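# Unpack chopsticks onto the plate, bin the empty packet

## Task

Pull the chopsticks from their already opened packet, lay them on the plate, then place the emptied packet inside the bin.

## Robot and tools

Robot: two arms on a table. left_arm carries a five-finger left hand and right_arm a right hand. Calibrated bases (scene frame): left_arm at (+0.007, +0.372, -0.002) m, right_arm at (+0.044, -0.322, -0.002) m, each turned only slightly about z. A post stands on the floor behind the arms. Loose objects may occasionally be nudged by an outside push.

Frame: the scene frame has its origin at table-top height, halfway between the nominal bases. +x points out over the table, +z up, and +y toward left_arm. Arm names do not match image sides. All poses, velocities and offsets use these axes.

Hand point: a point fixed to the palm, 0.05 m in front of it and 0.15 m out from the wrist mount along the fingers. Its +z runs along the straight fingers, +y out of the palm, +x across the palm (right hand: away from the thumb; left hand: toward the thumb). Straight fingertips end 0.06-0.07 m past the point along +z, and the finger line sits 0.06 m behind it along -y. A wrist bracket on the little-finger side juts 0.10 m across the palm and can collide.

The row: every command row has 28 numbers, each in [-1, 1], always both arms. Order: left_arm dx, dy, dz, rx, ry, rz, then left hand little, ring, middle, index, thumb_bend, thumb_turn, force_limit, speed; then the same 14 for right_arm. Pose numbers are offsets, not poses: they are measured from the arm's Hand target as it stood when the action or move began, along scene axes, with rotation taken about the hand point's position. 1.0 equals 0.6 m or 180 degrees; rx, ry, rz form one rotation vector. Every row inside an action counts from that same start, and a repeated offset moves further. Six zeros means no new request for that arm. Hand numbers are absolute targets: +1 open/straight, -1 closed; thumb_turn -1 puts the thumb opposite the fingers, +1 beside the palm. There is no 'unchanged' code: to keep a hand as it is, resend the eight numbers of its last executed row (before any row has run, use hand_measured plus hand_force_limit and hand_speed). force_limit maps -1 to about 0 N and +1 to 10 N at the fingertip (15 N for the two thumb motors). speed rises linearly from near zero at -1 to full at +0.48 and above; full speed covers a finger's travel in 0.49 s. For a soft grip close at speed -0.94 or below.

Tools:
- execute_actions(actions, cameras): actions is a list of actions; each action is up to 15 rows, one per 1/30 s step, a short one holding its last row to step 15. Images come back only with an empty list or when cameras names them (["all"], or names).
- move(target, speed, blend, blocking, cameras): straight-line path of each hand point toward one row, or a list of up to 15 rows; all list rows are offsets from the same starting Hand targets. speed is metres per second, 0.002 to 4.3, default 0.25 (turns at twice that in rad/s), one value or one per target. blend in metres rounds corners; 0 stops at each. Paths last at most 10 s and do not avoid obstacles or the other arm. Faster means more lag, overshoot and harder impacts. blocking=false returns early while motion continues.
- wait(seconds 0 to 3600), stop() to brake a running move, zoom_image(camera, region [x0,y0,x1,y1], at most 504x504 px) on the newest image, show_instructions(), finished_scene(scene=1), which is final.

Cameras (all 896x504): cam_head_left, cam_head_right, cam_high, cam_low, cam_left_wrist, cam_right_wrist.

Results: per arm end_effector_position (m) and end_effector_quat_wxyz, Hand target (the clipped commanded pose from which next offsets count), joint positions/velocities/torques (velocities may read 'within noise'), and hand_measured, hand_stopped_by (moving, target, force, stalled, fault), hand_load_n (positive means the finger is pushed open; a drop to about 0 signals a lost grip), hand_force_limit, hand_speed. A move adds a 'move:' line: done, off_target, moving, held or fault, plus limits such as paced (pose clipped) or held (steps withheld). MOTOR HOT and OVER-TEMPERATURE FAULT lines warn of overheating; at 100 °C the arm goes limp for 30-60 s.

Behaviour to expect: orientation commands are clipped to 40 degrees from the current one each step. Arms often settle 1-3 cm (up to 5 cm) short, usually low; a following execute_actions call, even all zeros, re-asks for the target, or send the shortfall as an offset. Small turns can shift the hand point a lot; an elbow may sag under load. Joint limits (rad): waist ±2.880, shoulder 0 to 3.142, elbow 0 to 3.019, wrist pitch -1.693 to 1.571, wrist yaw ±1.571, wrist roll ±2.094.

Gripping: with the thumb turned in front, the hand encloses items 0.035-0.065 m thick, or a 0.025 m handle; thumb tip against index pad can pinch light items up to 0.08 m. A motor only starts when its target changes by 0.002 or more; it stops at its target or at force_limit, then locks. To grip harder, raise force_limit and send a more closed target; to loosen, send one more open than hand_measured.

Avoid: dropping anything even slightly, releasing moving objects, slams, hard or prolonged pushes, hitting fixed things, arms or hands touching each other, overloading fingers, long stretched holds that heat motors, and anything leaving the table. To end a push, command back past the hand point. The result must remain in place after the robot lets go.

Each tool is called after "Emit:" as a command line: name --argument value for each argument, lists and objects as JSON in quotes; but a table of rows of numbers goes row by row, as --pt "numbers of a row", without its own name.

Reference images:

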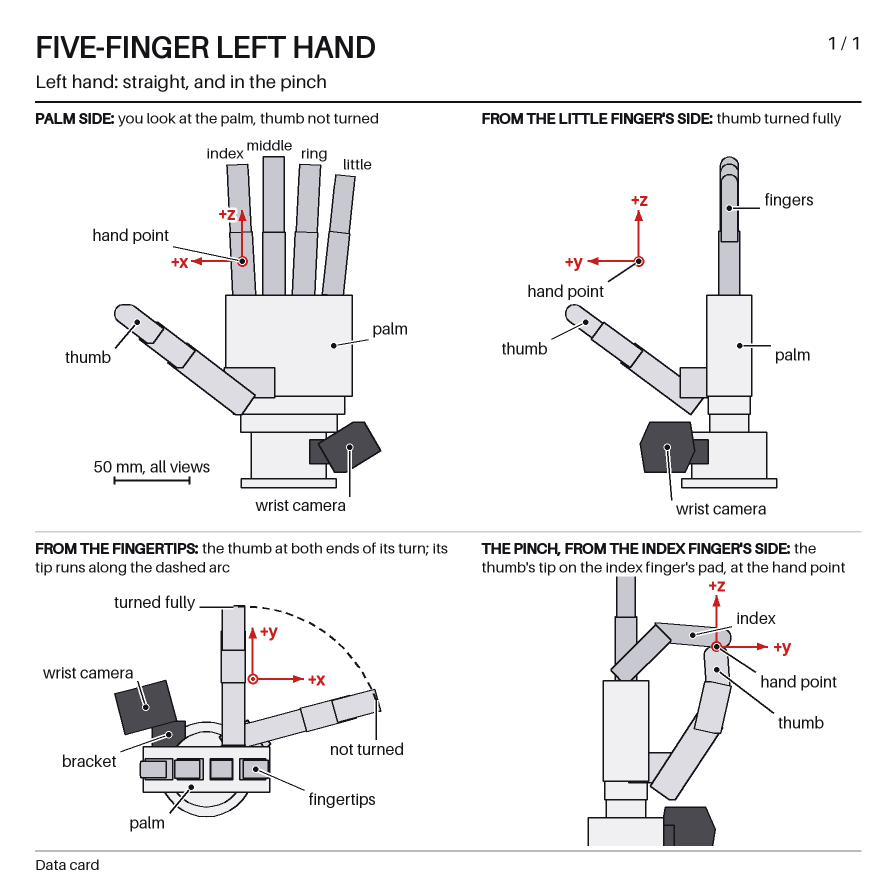

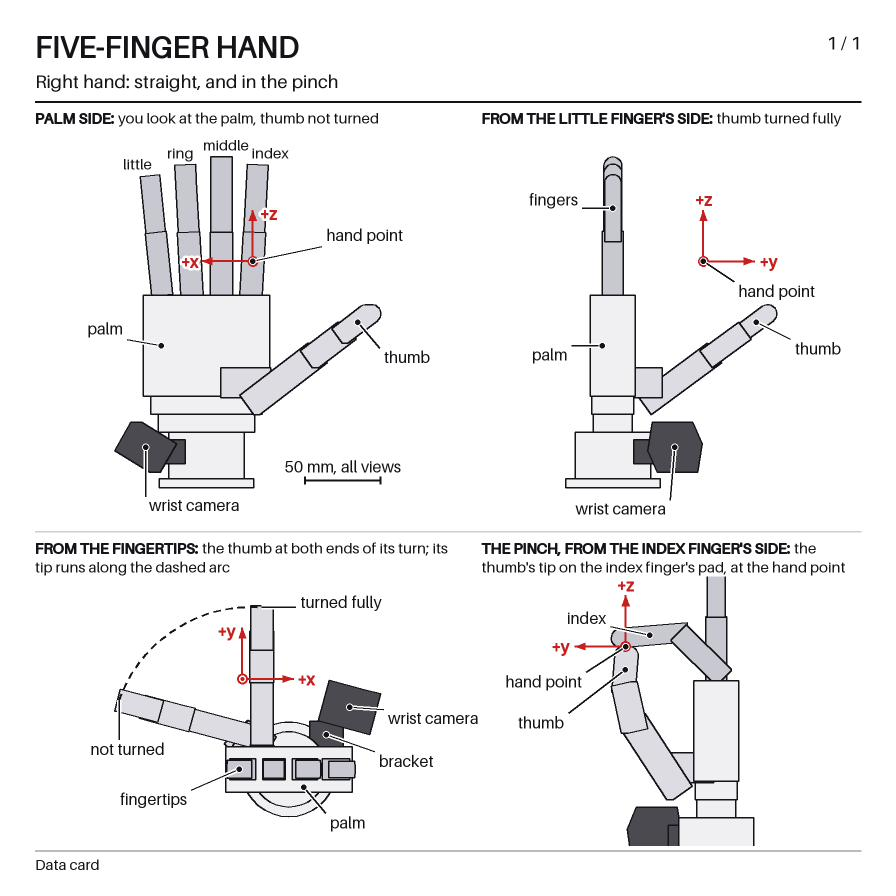

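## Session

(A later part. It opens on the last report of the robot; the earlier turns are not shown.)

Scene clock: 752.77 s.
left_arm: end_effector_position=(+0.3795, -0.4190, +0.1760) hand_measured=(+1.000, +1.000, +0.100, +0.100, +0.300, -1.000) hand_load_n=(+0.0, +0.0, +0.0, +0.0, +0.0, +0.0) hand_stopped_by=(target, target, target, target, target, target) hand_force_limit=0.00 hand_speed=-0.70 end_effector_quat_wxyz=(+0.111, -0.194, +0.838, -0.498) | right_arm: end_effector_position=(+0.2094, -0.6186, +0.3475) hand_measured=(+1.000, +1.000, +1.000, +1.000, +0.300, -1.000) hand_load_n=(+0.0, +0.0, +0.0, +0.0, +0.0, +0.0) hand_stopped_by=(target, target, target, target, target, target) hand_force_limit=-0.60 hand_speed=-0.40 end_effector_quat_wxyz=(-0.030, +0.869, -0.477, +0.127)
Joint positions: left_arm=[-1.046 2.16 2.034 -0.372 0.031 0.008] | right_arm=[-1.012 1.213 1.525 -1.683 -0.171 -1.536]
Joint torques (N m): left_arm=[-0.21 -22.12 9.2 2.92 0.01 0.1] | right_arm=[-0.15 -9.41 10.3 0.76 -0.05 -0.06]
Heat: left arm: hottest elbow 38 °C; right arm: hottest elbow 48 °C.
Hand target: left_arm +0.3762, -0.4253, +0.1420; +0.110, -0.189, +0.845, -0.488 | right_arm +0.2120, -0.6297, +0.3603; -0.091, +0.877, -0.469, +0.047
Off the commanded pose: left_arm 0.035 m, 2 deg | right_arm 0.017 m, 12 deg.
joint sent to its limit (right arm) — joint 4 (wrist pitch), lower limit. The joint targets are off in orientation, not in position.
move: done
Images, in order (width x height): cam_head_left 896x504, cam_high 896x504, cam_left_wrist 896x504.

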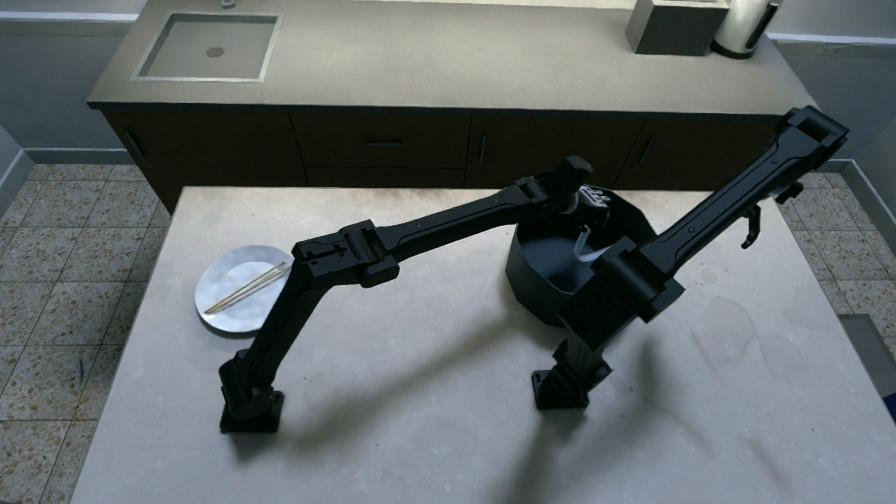

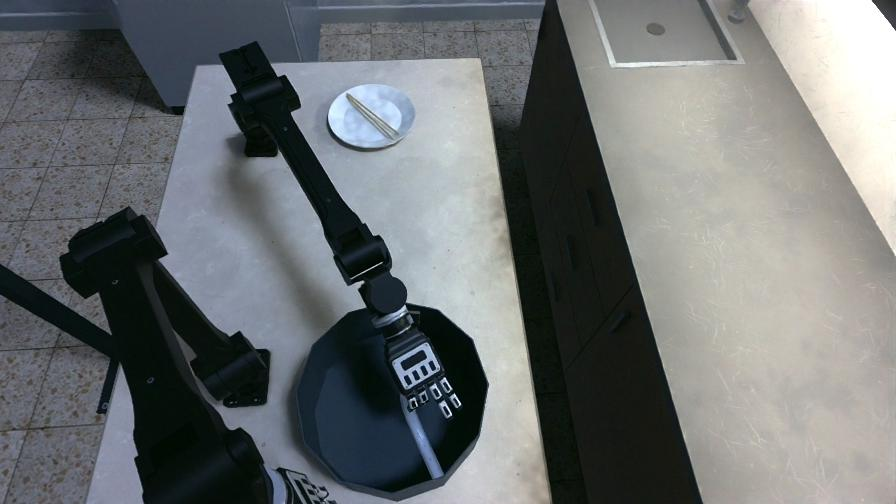

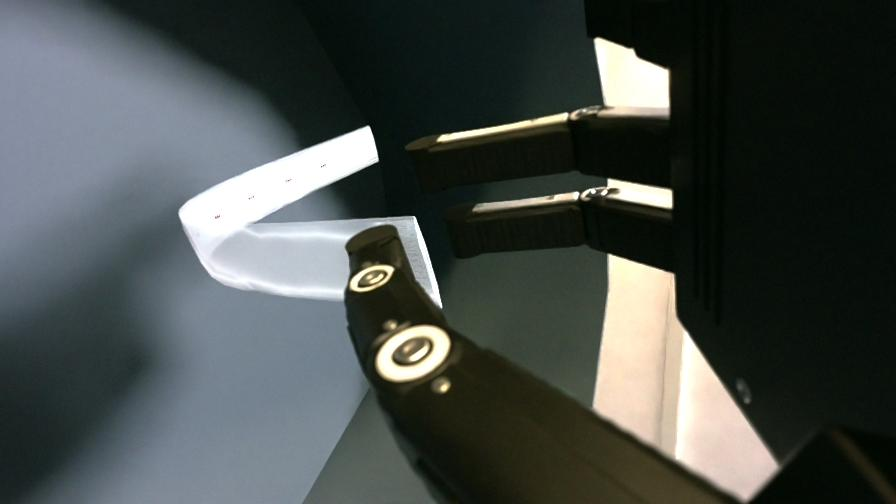

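Emit:
move --pt "0 0 0 0 0 0 1 1 1 1 0.8 -1 0.0 -0.5 0 0 0 0 0 0 1 1 1 1 0.3 -1 -0.6 -0.4" --pt "0 0 0.3 0 0 0 1 1 1 1 0.8 -1 0.0 -0.5 0 0 0 0 0 0 1 1 1 1 0.3 -1 -0.6 -0.4" --speed 0.08 --cameras '["cam_head_left","cam_left_wrist","cam_high"]'

Emit:
zoom_image --camera "cam_head_left" --region '[470, 110, 690, 340]'

Scene clock: 757.47 s.
left_arm: end_effector_position=(+0.3776, -0.4158, +0.3287) hand_measured=(+1.000, +1.000, +1.000, +1.000, +0.800, -1.000) hand_load_n=(+0.0, -0.5, +0.0, +0.0, +0.0, +0.5) hand_stopped_by=(target, target, target, target, target, target) hand_force_limit=0.00 hand_speed=-0.50 end_effector_quat_wxyz=(+0.109, -0.195, +0.842, -0.491) | right_arm: end_effector_position=(+0.2094, -0.6186, +0.3475) hand_measured=(+1.000, +1.000, +1.000, +1.000, +0.300, -1.000) hand_load_n=(+0.0, +0.0, +0.0, +0.0, +0.0, +0.0) hand_stopped_by=(target, target, target, target, target, target) hand_force_limit=-0.60 hand_speed=-0.40 end_effector_quat_wxyz=(-0.030, +0.869, -0.477, +0.127)
Joint positions: left_arm=[-1.047 2.229 2.568 -0.857 0.031 0.009] | right_arm=[-1.012 1.213 1.525 -1.683 -0.171 -1.536]
Joint torques (N m): left_arm=[-0.26 -22.42 13.29 1.26 0.01 0.09] | right_arm=[0.26 -8.82 10.29 0.84 -0.11 -0.05]
Heat: left arm: hottest elbow 39 °C; right arm: hottest elbow 48 °C.
Hand target: left_arm +0.3759, -0.4254, +0.3220; +0.110, -0.189, +0.845, -0.488 | right_arm +0.2120, -0.6297, +0.3603; -0.091, +0.877, -0.469, +0.047
Off the commanded pose: left_arm 0.012 m, 1 deg | right_arm 0.017 m, 12 deg.
joint sent to its limit (right arm) — joint 4 (wrist pitch), lower limit. The joint targets are off in orientation, not in position.
move: off_target (left_arm)
Images, in order (width x height): cam_head_left 896x504, cam_high 896x504, cam_left_wrist 896x504.

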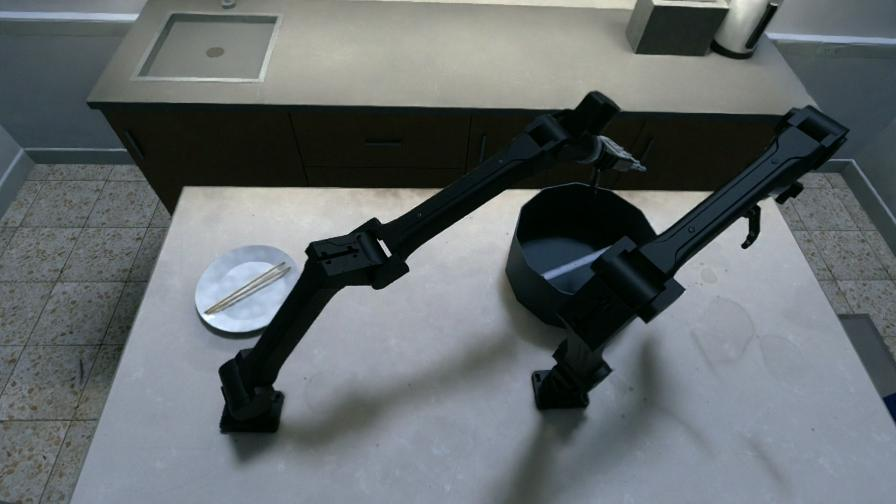

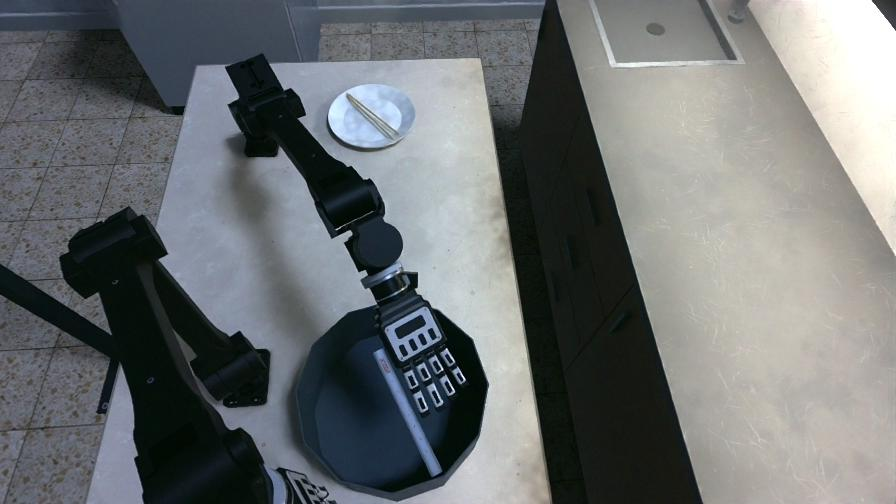

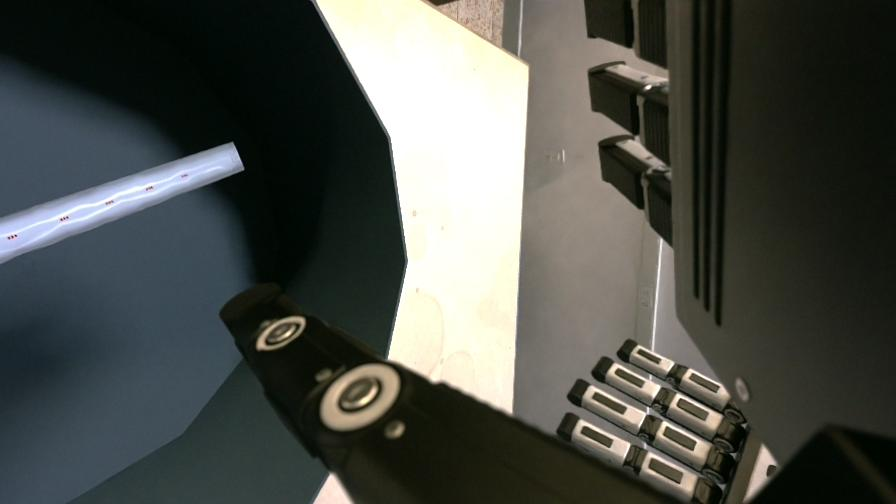

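Scaled by 2.191 from the camera's image (finer frame: 1280x720).

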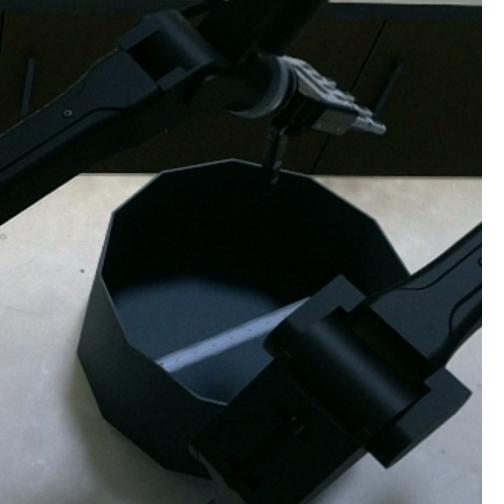

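Emit:
zoom_image --camera "cam_high" --region '[300, 70, 440, 160]'

Emit:
zoom_image --camera "cam_high" --region '[280, 290, 500, 504]'

Scaled by 3.600 from the camera's image (finer frame: 1280x720).

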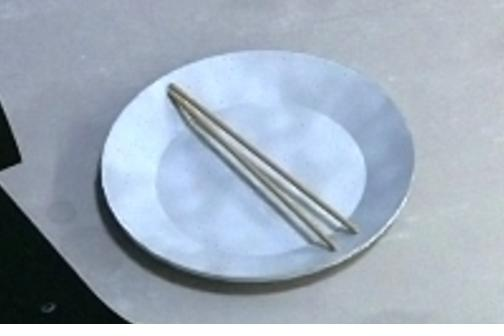

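Scaled by 2.291 from the camera's image (finer frame: 1280x720).

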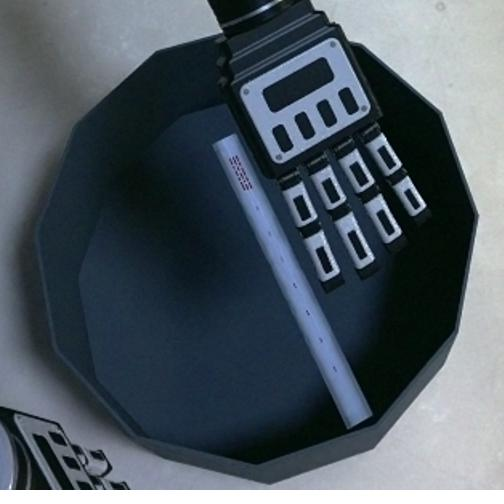

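Both chopsticks are on the plate, and the empty packet is lying flat in the bin.

Emit:
finished_scene

The scene is finished: the task was done.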